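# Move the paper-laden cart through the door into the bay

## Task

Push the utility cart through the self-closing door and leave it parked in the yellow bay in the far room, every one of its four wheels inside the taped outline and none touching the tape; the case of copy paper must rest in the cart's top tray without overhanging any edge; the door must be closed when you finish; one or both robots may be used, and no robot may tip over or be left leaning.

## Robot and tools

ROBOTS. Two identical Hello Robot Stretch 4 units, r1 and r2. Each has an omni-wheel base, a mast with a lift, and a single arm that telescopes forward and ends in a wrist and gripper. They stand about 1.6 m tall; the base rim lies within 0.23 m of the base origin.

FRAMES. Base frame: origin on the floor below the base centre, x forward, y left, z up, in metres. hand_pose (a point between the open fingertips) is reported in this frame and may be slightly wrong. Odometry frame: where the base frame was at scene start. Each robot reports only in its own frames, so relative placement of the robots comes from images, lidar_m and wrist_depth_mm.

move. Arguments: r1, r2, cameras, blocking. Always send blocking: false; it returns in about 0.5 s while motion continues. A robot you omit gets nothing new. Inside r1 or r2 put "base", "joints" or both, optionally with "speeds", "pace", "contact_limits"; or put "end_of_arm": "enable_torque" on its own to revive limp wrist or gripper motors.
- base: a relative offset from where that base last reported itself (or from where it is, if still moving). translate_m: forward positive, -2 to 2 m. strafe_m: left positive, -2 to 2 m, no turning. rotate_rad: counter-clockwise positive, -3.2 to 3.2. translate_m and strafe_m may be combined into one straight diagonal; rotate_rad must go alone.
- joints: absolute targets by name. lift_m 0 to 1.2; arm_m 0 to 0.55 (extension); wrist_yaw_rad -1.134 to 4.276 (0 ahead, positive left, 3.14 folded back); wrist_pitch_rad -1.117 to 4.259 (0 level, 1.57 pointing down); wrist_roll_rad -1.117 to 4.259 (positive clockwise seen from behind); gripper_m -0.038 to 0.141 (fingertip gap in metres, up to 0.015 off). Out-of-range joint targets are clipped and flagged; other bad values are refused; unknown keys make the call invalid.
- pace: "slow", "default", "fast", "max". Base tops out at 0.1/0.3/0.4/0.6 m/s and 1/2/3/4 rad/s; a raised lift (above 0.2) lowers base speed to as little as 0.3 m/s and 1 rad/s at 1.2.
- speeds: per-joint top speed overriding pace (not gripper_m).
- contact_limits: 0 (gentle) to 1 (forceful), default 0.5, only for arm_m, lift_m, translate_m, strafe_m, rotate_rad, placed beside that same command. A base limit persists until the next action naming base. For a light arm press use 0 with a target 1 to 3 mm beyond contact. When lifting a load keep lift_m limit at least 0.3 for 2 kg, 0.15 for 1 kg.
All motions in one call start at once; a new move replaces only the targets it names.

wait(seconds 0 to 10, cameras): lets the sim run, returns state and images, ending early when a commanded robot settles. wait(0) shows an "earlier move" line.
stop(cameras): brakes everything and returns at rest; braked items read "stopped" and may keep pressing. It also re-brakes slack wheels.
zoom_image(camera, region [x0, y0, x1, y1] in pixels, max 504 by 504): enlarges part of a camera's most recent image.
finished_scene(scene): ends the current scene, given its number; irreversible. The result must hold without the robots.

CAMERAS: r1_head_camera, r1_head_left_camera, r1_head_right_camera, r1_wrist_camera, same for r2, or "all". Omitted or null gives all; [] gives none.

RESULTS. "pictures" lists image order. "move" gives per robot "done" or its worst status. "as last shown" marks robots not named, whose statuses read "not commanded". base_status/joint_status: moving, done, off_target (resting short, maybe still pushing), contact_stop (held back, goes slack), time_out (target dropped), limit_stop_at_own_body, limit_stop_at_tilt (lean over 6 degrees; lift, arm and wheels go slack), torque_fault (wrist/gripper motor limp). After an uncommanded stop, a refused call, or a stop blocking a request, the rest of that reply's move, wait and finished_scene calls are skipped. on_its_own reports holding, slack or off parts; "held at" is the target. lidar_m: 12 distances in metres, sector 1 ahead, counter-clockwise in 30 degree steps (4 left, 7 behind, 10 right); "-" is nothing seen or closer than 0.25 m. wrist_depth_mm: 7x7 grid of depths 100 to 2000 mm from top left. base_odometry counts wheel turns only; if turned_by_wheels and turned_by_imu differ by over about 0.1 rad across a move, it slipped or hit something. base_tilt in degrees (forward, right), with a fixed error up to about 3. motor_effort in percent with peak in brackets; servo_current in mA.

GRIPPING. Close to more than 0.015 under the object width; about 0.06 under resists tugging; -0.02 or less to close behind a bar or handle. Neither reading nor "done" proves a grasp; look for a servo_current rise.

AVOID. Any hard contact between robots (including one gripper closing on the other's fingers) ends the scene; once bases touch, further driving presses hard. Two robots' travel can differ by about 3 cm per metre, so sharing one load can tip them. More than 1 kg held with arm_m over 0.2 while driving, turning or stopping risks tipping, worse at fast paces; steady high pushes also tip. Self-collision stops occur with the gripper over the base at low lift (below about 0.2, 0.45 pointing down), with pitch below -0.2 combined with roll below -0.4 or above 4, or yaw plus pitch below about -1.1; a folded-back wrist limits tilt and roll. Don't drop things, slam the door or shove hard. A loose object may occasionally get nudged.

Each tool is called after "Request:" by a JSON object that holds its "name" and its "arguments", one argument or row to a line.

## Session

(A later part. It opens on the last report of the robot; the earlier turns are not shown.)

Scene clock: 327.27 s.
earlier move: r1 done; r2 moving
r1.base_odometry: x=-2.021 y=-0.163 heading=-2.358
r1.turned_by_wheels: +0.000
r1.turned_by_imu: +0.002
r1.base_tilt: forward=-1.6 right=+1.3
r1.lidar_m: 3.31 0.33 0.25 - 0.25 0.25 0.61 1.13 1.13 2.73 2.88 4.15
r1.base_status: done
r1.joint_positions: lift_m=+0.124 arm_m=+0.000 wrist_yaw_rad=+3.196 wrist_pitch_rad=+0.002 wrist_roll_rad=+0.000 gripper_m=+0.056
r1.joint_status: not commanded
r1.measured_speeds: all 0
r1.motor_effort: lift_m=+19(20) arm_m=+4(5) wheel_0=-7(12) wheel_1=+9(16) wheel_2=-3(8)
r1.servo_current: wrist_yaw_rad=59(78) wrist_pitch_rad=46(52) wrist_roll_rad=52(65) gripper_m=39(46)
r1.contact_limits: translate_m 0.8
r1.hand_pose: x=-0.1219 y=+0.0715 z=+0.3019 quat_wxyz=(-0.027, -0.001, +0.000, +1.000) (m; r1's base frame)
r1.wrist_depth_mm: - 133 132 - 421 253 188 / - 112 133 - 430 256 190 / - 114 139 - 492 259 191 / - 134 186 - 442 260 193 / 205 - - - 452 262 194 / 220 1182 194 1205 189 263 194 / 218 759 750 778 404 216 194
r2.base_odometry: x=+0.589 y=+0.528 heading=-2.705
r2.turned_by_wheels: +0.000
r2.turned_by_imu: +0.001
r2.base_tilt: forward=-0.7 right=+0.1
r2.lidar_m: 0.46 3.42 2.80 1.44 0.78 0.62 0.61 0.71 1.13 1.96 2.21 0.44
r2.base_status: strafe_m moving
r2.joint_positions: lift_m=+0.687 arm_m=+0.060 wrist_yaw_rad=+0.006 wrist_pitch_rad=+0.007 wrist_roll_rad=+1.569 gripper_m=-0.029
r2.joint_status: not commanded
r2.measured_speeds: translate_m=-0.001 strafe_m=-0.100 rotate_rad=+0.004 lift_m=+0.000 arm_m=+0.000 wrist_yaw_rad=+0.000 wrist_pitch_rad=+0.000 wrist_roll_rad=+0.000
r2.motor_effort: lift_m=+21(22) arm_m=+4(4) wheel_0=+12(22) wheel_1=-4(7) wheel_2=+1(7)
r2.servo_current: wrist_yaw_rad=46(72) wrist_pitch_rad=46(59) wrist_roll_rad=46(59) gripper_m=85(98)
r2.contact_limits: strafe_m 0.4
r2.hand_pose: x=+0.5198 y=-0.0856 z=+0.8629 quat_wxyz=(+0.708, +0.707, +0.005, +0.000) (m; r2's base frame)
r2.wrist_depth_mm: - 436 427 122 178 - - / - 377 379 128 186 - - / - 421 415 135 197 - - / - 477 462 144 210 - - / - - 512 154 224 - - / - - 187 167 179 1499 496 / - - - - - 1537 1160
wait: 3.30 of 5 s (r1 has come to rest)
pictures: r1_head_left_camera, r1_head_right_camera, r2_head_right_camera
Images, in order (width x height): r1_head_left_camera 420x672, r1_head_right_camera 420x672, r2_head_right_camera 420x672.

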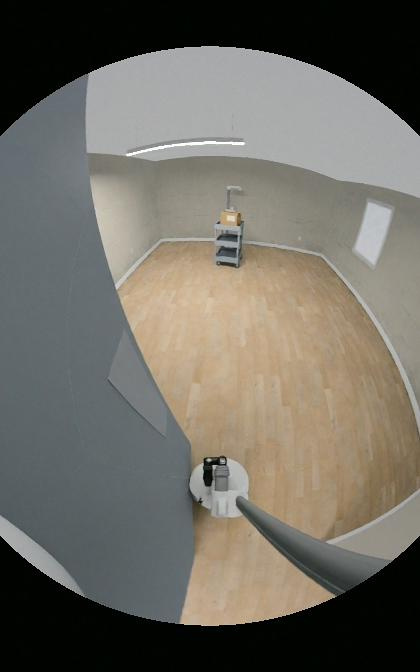

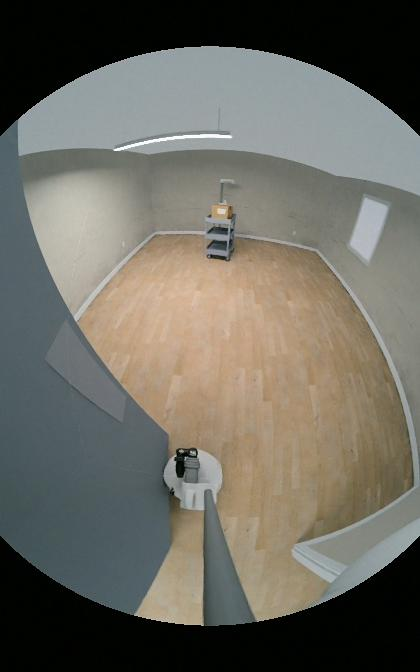

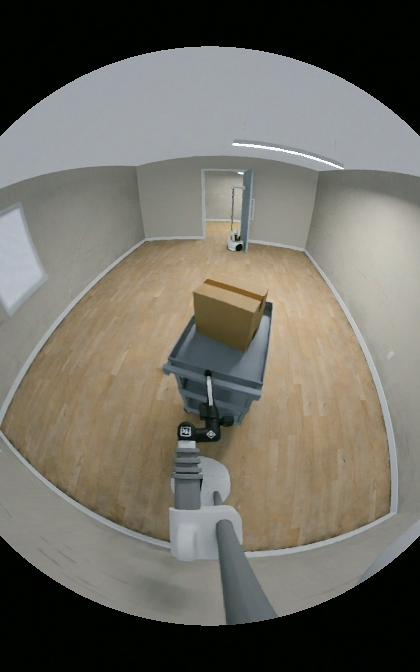

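Request:
{"name": "move", "arguments": {
  "r1": {"base":{"strafe_m":0.16},"pace":"slow","contact_limits":{"strafe_m":0.8}},
  "r2": {"base":{"translate_m":0.35},"pace":"slow","contact_limits":{"translate_m":0.4}},
  "blocking": false,
  "cameras": []
}}

Request:
{"name": "wait", "arguments": {
  "seconds": 5,
  "cameras": []
}}

Request:
{"name": "wait", "arguments": {
  "seconds": 3,
  "cameras": ["r2_head_right_camera","r1_head_right_camera","r1_head_left_camera"]
}}

Scene clock: 346.53 s.
earlier move: r2 done
move: r1 moving; r2 moving
r1.base_odometry: x=-2.011 y=-0.173 heading=-2.358
r1.turned_by_wheels: +0.000
r1.turned_by_imu: +0.000
r1.base_tilt: forward=-1.6 right=+1.3
r1.lidar_m: 3.27 0.32 0.25 - 0.25 0.25 0.58 1.19 1.13 2.75 2.92 4.16
r1.base_status: strafe_m moving
r1.joint_positions: lift_m=+0.124 arm_m=+0.000 wrist_yaw_rad=+3.196 wrist_pitch_rad=+0.002 wrist_roll_rad=+0.000 gripper_m=+0.056
r1.joint_status: not commanded
r1.measured_speeds: translate_m=+0.000 strafe_m=+0.055 rotate_rad=+0.001 lift_m=+0.000 arm_m=+0.000 wrist_yaw_rad=+0.000 wrist_pitch_rad=+0.000 wrist_roll_rad=+0.000
r1.motor_effort: lift_m=+19(20) arm_m=+4(5) wheel_0=-10(14) wheel_1=+15(16) wheel_2=+0(3)
r1.servo_current: wrist_yaw_rad=52(59) wrist_pitch_rad=46(46) wrist_roll_rad=52(52) gripper_m=39(46)
r1.contact_limits: strafe_m 0.8
r1.hand_pose: x=-0.1219 y=+0.0715 z=+0.3019 quat_wxyz=(-0.027, -0.001, +0.000, +1.000) (m; r1's base frame)
r1.wrist_depth_mm: - 133 133 - 402 248 186 / - 112 133 - 410 252 187 / - 114 139 - 418 253 190 / - 134 186 - 427 255 190 / 206 - - - 427 257 191 / 220 1182 193 1182 188 258 192 / 218 741 750 788 389 214 191
r2.base_odometry: x=+0.560 y=+0.562 heading=-2.705
r2.turned_by_wheels: +0.000
r2.turned_by_imu: +0.001
r2.base_tilt: forward=-0.7 right=+0.0
r2.lidar_m: 0.47 3.38 2.83 1.46 0.80 0.62 0.61 0.72 1.17 1.91 2.17 0.44
r2.base_status: translate_m moving
r2.joint_positions: lift_m=+0.687 arm_m=+0.060 wrist_yaw_rad=+0.006 wrist_pitch_rad=+0.007 wrist_roll_rad=+1.569 gripper_m=-0.029
r2.joint_status: not commanded
r2.measured_speeds: translate_m=+0.050 strafe_m=+0.000 rotate_rad=+0.002 lift_m=+0.000 arm_m=+0.000 wrist_yaw_rad=+0.000 wrist_pitch_rad=+0.000 wrist_roll_rad=+0.000
r2.motor_effort: lift_m=+21(22) arm_m=+4(4) wheel_0=+13(14) wheel_1=+9(9) wheel_2=-15(15)
r2.servo_current: wrist_yaw_rad=59(65) wrist_pitch_rad=52(52) wrist_roll_rad=39(46) gripper_m=85(98)
r2.contact_limits: translate_m 0.4
r2.hand_pose: x=+0.5198 y=-0.0858 z=+0.8629 quat_wxyz=(+0.708, +0.707, +0.004, -0.001) (m; r2's base frame)
r2.wrist_depth_mm: - 424 413 118 176 - - / - 375 377 125 184 - - / - 424 415 133 195 - - / - 480 455 142 207 - - / - - 512 151 222 - - / - - 187 163 179 1464 492 / - - - - - 1576 1160
pictures: none
No camera images: "cameras" was empty.

Scene clock: 348.20 s.
earlier move: r1 contact_stop; r2 moving
r1.base_odometry: x=-1.972 y=-0.211 heading=-2.354
r1.turned_by_wheels: +0.004
r1.turned_by_imu: +0.001
r1.base_tilt: forward=-1.6 right=+1.3
r1.lidar_m: 3.16 0.32 0.25 - 0.25 0.25 0.57 1.13 1.12 2.75 2.93 4.19
r1.base_status: strafe_m contact_stop (by the wheels' count: +0.069 of +0.160)
r1.joint_positions: lift_m=+0.124 arm_m=+0.000 wrist_yaw_rad=+3.196 wrist_pitch_rad=+0.002 wrist_roll_rad=+0.000 gripper_m=+0.056
r1.joint_status: not commanded
r1.measured_speeds: all 0
r1.on_its_own: the wheels are slack since a contact_stop
r1.motor_effort: lift_m=+19(20) arm_m=+4(5) wheel_0=+0(33) wheel_1=+0(34) wheel_2=+0(5)
r1.servo_current: wrist_yaw_rad=59(59) wrist_pitch_rad=33(52) wrist_roll_rad=59(65) gripper_m=33(46)
r1.contact_limits: strafe_m 0.8
r1.hand_pose: x=-0.1219 y=+0.0715 z=+0.3019 quat_wxyz=(-0.027, -0.001, +0.000, +1.000) (m; r1's base frame)
r1.wrist_depth_mm: - 134 - - 394 231 176 / - 122 134 - 402 234 177 / - 125 158 - 407 236 178 / 107 135 209 - 377 238 180 / 213 - - - 382 238 180 / 1025 1205 194 1182 187 225 181 / 750 750 750 153 387 212 181
r2.base_odometry: x=+0.420 y=+0.497 heading=-2.706
r2.turned_by_wheels: -0.001
r2.turned_by_imu: -0.002
r2.base_tilt: forward=-0.6 right=+0.1
r2.lidar_m: 0.51 3.38 2.80 1.84 0.95 0.78 0.79 0.89 1.43 1.97 2.19 0.37
r2.base_status: translate_m moving
r2.joint_positions: lift_m=+0.687 arm_m=+0.060 wrist_yaw_rad=-0.005 wrist_pitch_rad=+0.007 wrist_roll_rad=+1.569 gripper_m=-0.029
r2.joint_status: not commanded
r2.measured_speeds: translate_m=+0.099 strafe_m=+0.002 rotate_rad=-0.006 lift_m=+0.000 arm_m=+0.000 wrist_yaw_rad=+0.000 wrist_pitch_rad=+0.000 wrist_roll_rad=+0.000
r2.motor_effort: lift_m=+21(22) arm_m=+4(4) wheel_0=+1(16) wheel_1=+5(10) wheel_2=-12(15)
r2.servo_current: wrist_yaw_rad=39(65) wrist_pitch_rad=52(59) wrist_roll_rad=52(52) gripper_m=85(98)
r2.contact_limits: translate_m 0.4
r2.hand_pose: x=+0.5189 y=-0.0888 z=+0.8629 quat_wxyz=(+0.708, +0.707, +0.001, -0.004) (m; r2's base frame)
r2.wrist_depth_mm: 1661 336 332 - 140 - - / - 379 382 - 158 - - / - 452 442 - 172 - - / - - 521 114 194 1618 - / - - - 131 220 1576 496 / - - 185 152 179 1499 455 / - - - - 353 343 357
wait: 1.67 of 5 s (r1 has come to rest)
pictures: none
No camera images: "cameras" was empty.

not run: a stop that you did not command came earlier in this reply.

Request:
{"name": "stop", "arguments": {
  "cameras": ["r2_head_right_camera","r1_head_left_camera"]
}}

Scene clock: 352.07 s.
earlier move: r2 done
stop: r1's wheels hold again
r1.base_odometry: x=-1.972 y=-0.211 heading=-2.354
r1.turned_by_wheels: +0.000
r1.turned_by_imu: +0.000
r1.base_tilt: forward=-1.6 right=+1.3
r1.lidar_m: 3.05 0.32 0.25 - 0.25 0.27 0.56 1.19 1.12 2.75 2.93 4.17
r1.base_status: strafe_m contact_stop (by the wheels' count: +0.069 of +0.160)
r1.joint_positions: lift_m=+0.124 arm_m=+0.000 wrist_yaw_rad=+3.196 wrist_pitch_rad=+0.002 wrist_roll_rad=+0.000 gripper_m=+0.056
r1.joint_status: not commanded
r1.measured_speeds: all 0
r1.motor_effort: lift_m=+20(20) arm_m=+4(5) wheel_0=+0(33) wheel_1=+0(34) wheel_2=+0(5)
r1.servo_current: wrist_yaw_rad=46(65) wrist_pitch_rad=39(52) wrist_roll_rad=59(78) gripper_m=39(52)
r1.contact_limits: strafe_m 0.8
r1.hand_pose: x=-0.1219 y=+0.0715 z=+0.3019 quat_wxyz=(-0.027, -0.001, +0.000, +1.000) (m; r1's base frame)
r1.wrist_depth_mm: - 135 - - 397 231 176 / - 122 135 - 399 234 177 / - 125 158 - 410 236 178 / 107 135 210 - 377 236 179 / 213 - - - 382 239 181 / 1008 1205 193 1182 187 225 181 / 741 750 759 153 382 211 180
r2.base_odometry: x=+0.254 y=+0.420 heading=-2.706
r2.turned_by_wheels: +0.000
r2.turned_by_imu: +0.000
r2.base_tilt: forward=-0.7 right=+0.1
r2.lidar_m: 0.49 3.34 2.76 2.30 1.18 0.99 0.96 1.10 1.78 1.96 0.57 0.35
r2.base_status: done
r2.joint_positions: lift_m=+0.687 arm_m=+0.060 wrist_yaw_rad=-0.005 wrist_pitch_rad=+0.007 wrist_roll_rad=+1.569 gripper_m=-0.029
r2.joint_status: not commanded
r2.measured_speeds: all 0
r2.motor_effort: lift_m=+21(22) arm_m=+4(4) wheel_0=+2(16) wheel_1=+3(10) wheel_2=-10(15)
r2.servo_current: wrist_yaw_rad=46(65) wrist_pitch_rad=52(59) wrist_roll_rad=46(59) gripper_m=91(98)
r2.contact_limits: translate_m 0.4
r2.hand_pose: x=+0.5189 y=-0.0888 z=+0.8629 quat_wxyz=(+0.708, +0.707, +0.001, -0.004) (m; r2's base frame)
r2.wrist_depth_mm: - 342 - - - - - / - 424 - - - - - / - - - - - - - / - - - - - - 480 / - - - - - 1576 452 / - - - - 175 379 410 / - - - - - 1618 1160
pictures: r1_head_left_camera, r2_head_right_camera
Images, in order (width x height): r1_head_left_camera 420x672, r2_head_right_camera 420x672.

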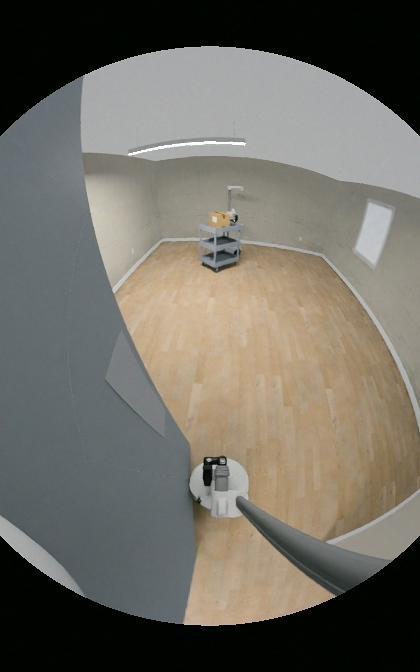

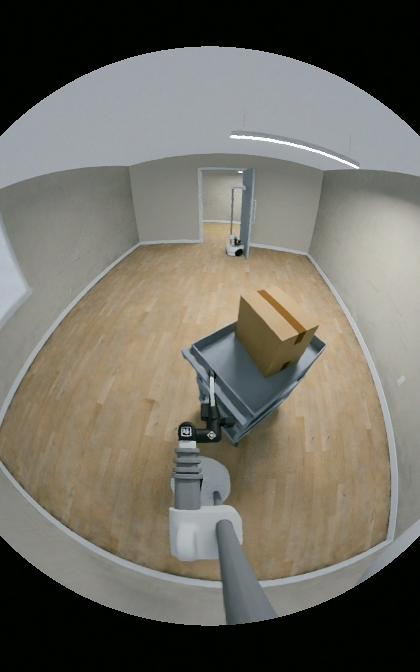

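Request:
{"name": "move", "arguments": {
  "r1": {"base":{"translate_m":0.42,"strafe_m":0.02},"pace":"slow","contact_limits":{"translate_m":0.8}},
  "r2": {"base":{"translate_m":-0.46,"strafe_m":0.72},"pace":"slow","contact_limits":{"translate_m":0.4}},
  "blocking": false,
  "cameras": []
}}

Request:
{"name": "wait", "arguments": {
  "seconds": 6,
  "cameras": []
}}

Request:
{"name": "wait", "arguments": {
  "seconds": 6,
  "cameras": ["r2_head_right_camera","r1_head_left_camera"]
}}

Scene clock: 376.27 s.
move: r1 moving; r2 moving
r1.base_odometry: x=-1.981 y=-0.220 heading=-2.353
r1.turned_by_wheels: +0.000
r1.turned_by_imu: +0.000
r1.base_tilt: forward=-1.6 right=+1.3
r1.lidar_m: 3.05 0.31 0.25 - 0.25 0.25 0.58 1.21 1.12 2.75 2.91 4.16
r1.base_status: translate_m moving; strafe_m moving
r1.joint_positions: lift_m=+0.124 arm_m=+0.000 wrist_yaw_rad=+3.196 wrist_pitch_rad=+0.002 wrist_roll_rad=+0.000 gripper_m=+0.056
r1.joint_status: not commanded
r1.measured_speeds: translate_m=+0.049 strafe_m=+0.002 rotate_rad=+0.000 lift_m=+0.000 arm_m=+0.000 wrist_yaw_rad=+0.000 wrist_pitch_rad=+0.000 wrist_roll_rad=+0.000
r1.motor_effort: lift_m=+20(20) arm_m=+4(4) wheel_0=+2(4) wheel_1=+11(11) wheel_2=-6(7)
r1.servo_current: wrist_yaw_rad=59(59) wrist_pitch_rad=39(46) wrist_roll_rad=52(52) gripper_m=39(46)
r1.contact_limits: translate_m 0.8
r1.hand_pose: x=-0.1219 y=+0.0715 z=+0.3019 quat_wxyz=(-0.027, -0.001, +0.000, +1.000) (m; r1's base frame)
r1.wrist_depth_mm: - 134 - - 397 230 176 / - 122 135 - 404 234 177 / - 125 158 - 410 236 178 / 107 135 209 - 379 236 180 / 213 - - - 379 239 181 / 1008 1205 193 1182 188 226 181 / 759 759 768 153 384 211 181
r2.base_odometry: x=+0.264 y=+0.413 heading=-2.706
r2.turned_by_wheels: -0.001
r2.turned_by_imu: -0.001
r2.base_tilt: forward=-0.6 right=+0.1
r2.lidar_m: 0.50 3.34 2.74 2.24 1.19 0.96 0.96 1.10 1.74 2.00 0.55 0.34
r2.base_status: translate_m moving; strafe_m moving
r2.joint_positions: lift_m=+0.687 arm_m=+0.060 wrist_yaw_rad=-0.007 wrist_pitch_rad=+0.007 wrist_roll_rad=+1.569 gripper_m=-0.029
r2.joint_status: not commanded
r2.measured_speeds: translate_m=-0.025 strafe_m=+0.041 rotate_rad=+0.001 lift_m=+0.000 arm_m=+0.000 wrist_yaw_rad=-0.008 wrist_pitch_rad=+0.000 wrist_roll_rad=+0.000
r2.motor_effort: lift_m=+21(22) arm_m=+4(4) wheel_0=-21(21) wheel_1=+3(5) wheel_2=+2(10)
r2.servo_current: wrist_yaw_rad=46(59) wrist_pitch_rad=52(52) wrist_roll_rad=52(59) gripper_m=78(91)
r2.contact_limits: translate_m 0.4
r2.hand_pose: x=+0.5186 y=-0.0895 z=+0.8629 quat_wxyz=(+0.708, +0.707, +0.000, -0.005) (m; r2's base frame)
r2.wrist_depth_mm: - 343 - - - - - / - 407 - - - - - / - - - - - - - / - - - - - 1366 484 / - - - - - 1576 455 / - - 186 119 174 382 382 / - - - - - 1576 1160
pictures: none
No camera images: "cameras" was empty.

Scene clock: 381.27 s.
earlier move: r1 done; r2 moving
r1.base_odometry: x=-2.254 y=-0.523 heading=-2.353
r1.turned_by_wheels: +0.000
r1.turned_by_imu: +0.000
r1.base_tilt: forward=-1.6 right=+1.3
r1.lidar_m: 2.96 2.62 1.95 1.92 0.25 0.25 0.60 1.44 1.73 2.78 2.97 4.25
r1.base_status: done
r1.joint_positions: lift_m=+0.124 arm_m=+0.000 wrist_yaw_rad=+3.196 wrist_pitch_rad=+0.002 wrist_roll_rad=+0.000 gripper_m=+0.056
r1.joint_status: not commanded
r1.measured_speeds: all 0
r1.motor_effort: lift_m=+19(20) arm_m=+4(4) wheel_0=+0(5) wheel_1=+7(12) wheel_2=+0(7)
r1.servo_current: wrist_yaw_rad=33(72) wrist_pitch_rad=46(52) wrist_roll_rad=39(78) gripper_m=39(52)
r1.contact_limits: translate_m 0.8
r1.hand_pose: x=-0.1219 y=+0.0715 z=+0.3019 quat_wxyz=(-0.027, -0.001, +0.000, +1.000) (m; r1's base frame)
r1.wrist_depth_mm: - 135 - - 397 234 191 / - 122 135 - 404 224 191 / - 125 158 - 413 240 192 / 107 135 210 - 418 228 191 / 213 - - - 379 229 193 / 1008 1229 194 1138 191 229 193 / 750 750 759 798 349 202 193
r2.base_odometry: x=+0.676 y=+0.151 heading=-2.705
r2.turned_by_wheels: +0.001
r2.turned_by_imu: +0.000
r2.base_tilt: forward=-0.7 right=+0.1
r2.lidar_m: 0.52 2.89 2.41 1.45 0.76 0.60 0.63 0.72 1.13 2.34 0.74 0.33
r2.base_status: translate_m moving; strafe_m moving
r2.joint_positions: lift_m=+0.687 arm_m=+0.060 wrist_yaw_rad=-0.001 wrist_pitch_rad=+0.007 wrist_roll_rad=+1.569 gripper_m=-0.029
r2.joint_status: not commanded
r2.measured_speeds: translate_m=-0.053 strafe_m=+0.084 rotate_rad=+0.005 lift_m=+0.000 arm_m=+0.000 wrist_yaw_rad=+0.000 wrist_pitch_rad=+0.000 wrist_roll_rad=+0.000
r2.motor_effort: lift_m=+21(22) arm_m=+4(4) wheel_0=-8(21) wheel_1=+5(6) wheel_2=+9(11)
r2.servo_current: wrist_yaw_rad=39(65) wrist_pitch_rad=52(59) wrist_roll_rad=46(59) gripper_m=91(98)
r2.contact_limits: translate_m 0.4
r2.hand_pose: x=+0.5192 y=-0.0877 z=+0.8629 quat_wxyz=(+0.708, +0.707, +0.002, -0.003) (m; r2's base frame)
r2.wrist_depth_mm: 1708 336 - - - - - / - 397 - - - - - / - - 500 - - - - / - - - - - 1397 496 / - - - - - 1618 459 / - - 185 122 174 1430 387 / - - - - - 1661 1182
wait: 5.00 of 6 s (r1 has come to rest)
pictures: none
No camera images: "cameras" was empty.

Scene clock: 385.60 s.
earlier move: r2 done
r1.base_odometry: x=-2.254 y=-0.523 heading=-2.353
r1.turned_by_wheels: +0.000
r1.turned_by_imu: +0.000
r1.base_tilt: forward=-1.6 right=+1.3
r1.lidar_m: 3.18 2.61 1.97 1.92 0.25 0.26 0.61 1.43 1.72 2.79 2.97 3.63
r1.base_status: done
r1.joint_positions: lift_m=+0.124 arm_m=+0.000 wrist_yaw_rad=+3.196 wrist_pitch_rad=+0.002 wrist_roll_rad=+0.000 gripper_m=+0.056
r1.joint_status: not commanded
r1.measured_speeds: all 0
r1.motor_effort: lift_m=+20(20) arm_m=+4(4) wheel_0=+0(5) wheel_1=+7(12) wheel_2=+0(7)
r1.servo_current: wrist_yaw_rad=46(72) wrist_pitch_rad=39(52) wrist_roll_rad=59(78) gripper_m=33(52)
r1.contact_limits: translate_m 0.8
r1.hand_pose: x=-0.1219 y=+0.0715 z=+0.3019 quat_wxyz=(-0.027, -0.001, +0.000, +1.000) (m; r1's base frame)
r1.wrist_depth_mm: - 135 - - 397 235 191 / - 122 135 - 407 224 191 / - 124 159 - 410 241 192 / 108 135 209 - 415 227 191 / 213 - - - 379 228 192 / 1025 1205 194 1182 191 229 193 / 750 750 750 809 345 201 193
r2.base_odometry: x=+0.975 y=-0.038 heading=-2.705
r2.turned_by_wheels: +0.000
r2.turned_by_imu: +0.000
r2.base_tilt: forward=-0.7 right=+0.1
r2.lidar_m: 0.49 2.57 2.15 0.93 0.49 0.39 0.36 0.43 0.70 2.62 0.86 0.36
r2.base_status: done
r2.joint_positions: lift_m=+0.687 arm_m=+0.060 wrist_yaw_rad=-0.001 wrist_pitch_rad=+0.007 wrist_roll_rad=+1.569 gripper_m=-0.029
r2.joint_status: not commanded
r2.measured_speeds: all 0
r2.motor_effort: lift_m=+21(22) arm_m=+4(4) wheel_0=-3(21) wheel_1=+3(7) wheel_2=+7(12)
r2.servo_current: wrist_yaw_rad=52(65) wrist_pitch_rad=52(59) wrist_roll_rad=52(65) gripper_m=85(98)
r2.contact_limits: translate_m 0.4
r2.hand_pose: x=+0.5192 y=-0.0877 z=+0.8629 quat_wxyz=(+0.708, +0.707, +0.002, -0.003) (m; r2's base frame)
r2.wrist_depth_mm: - 336 - - - - - / - 392 410 - - - - / - - 492 - - - - / - - - - - 1366 488 / - - - - 215 1576 455 / - - 185 119 176 1499 379 / - - - - - 1708 1160
wait: 4.33 of 6 s (r2 has come to rest)
pictures: r1_head_left_camera, r2_head_right_camera
Images, in order (width x height): r1_head_left_camera 420x672, r2_head_right_camera 420x672.

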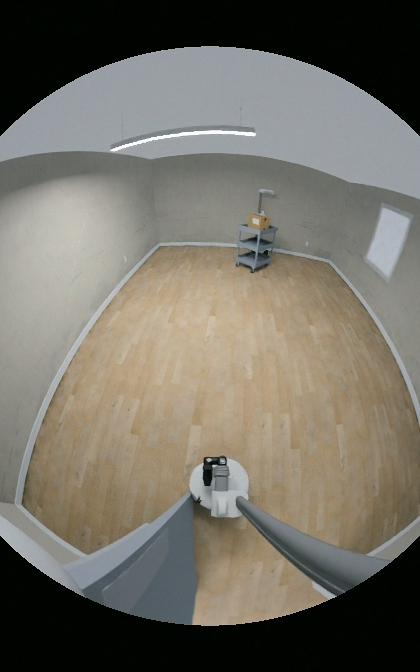

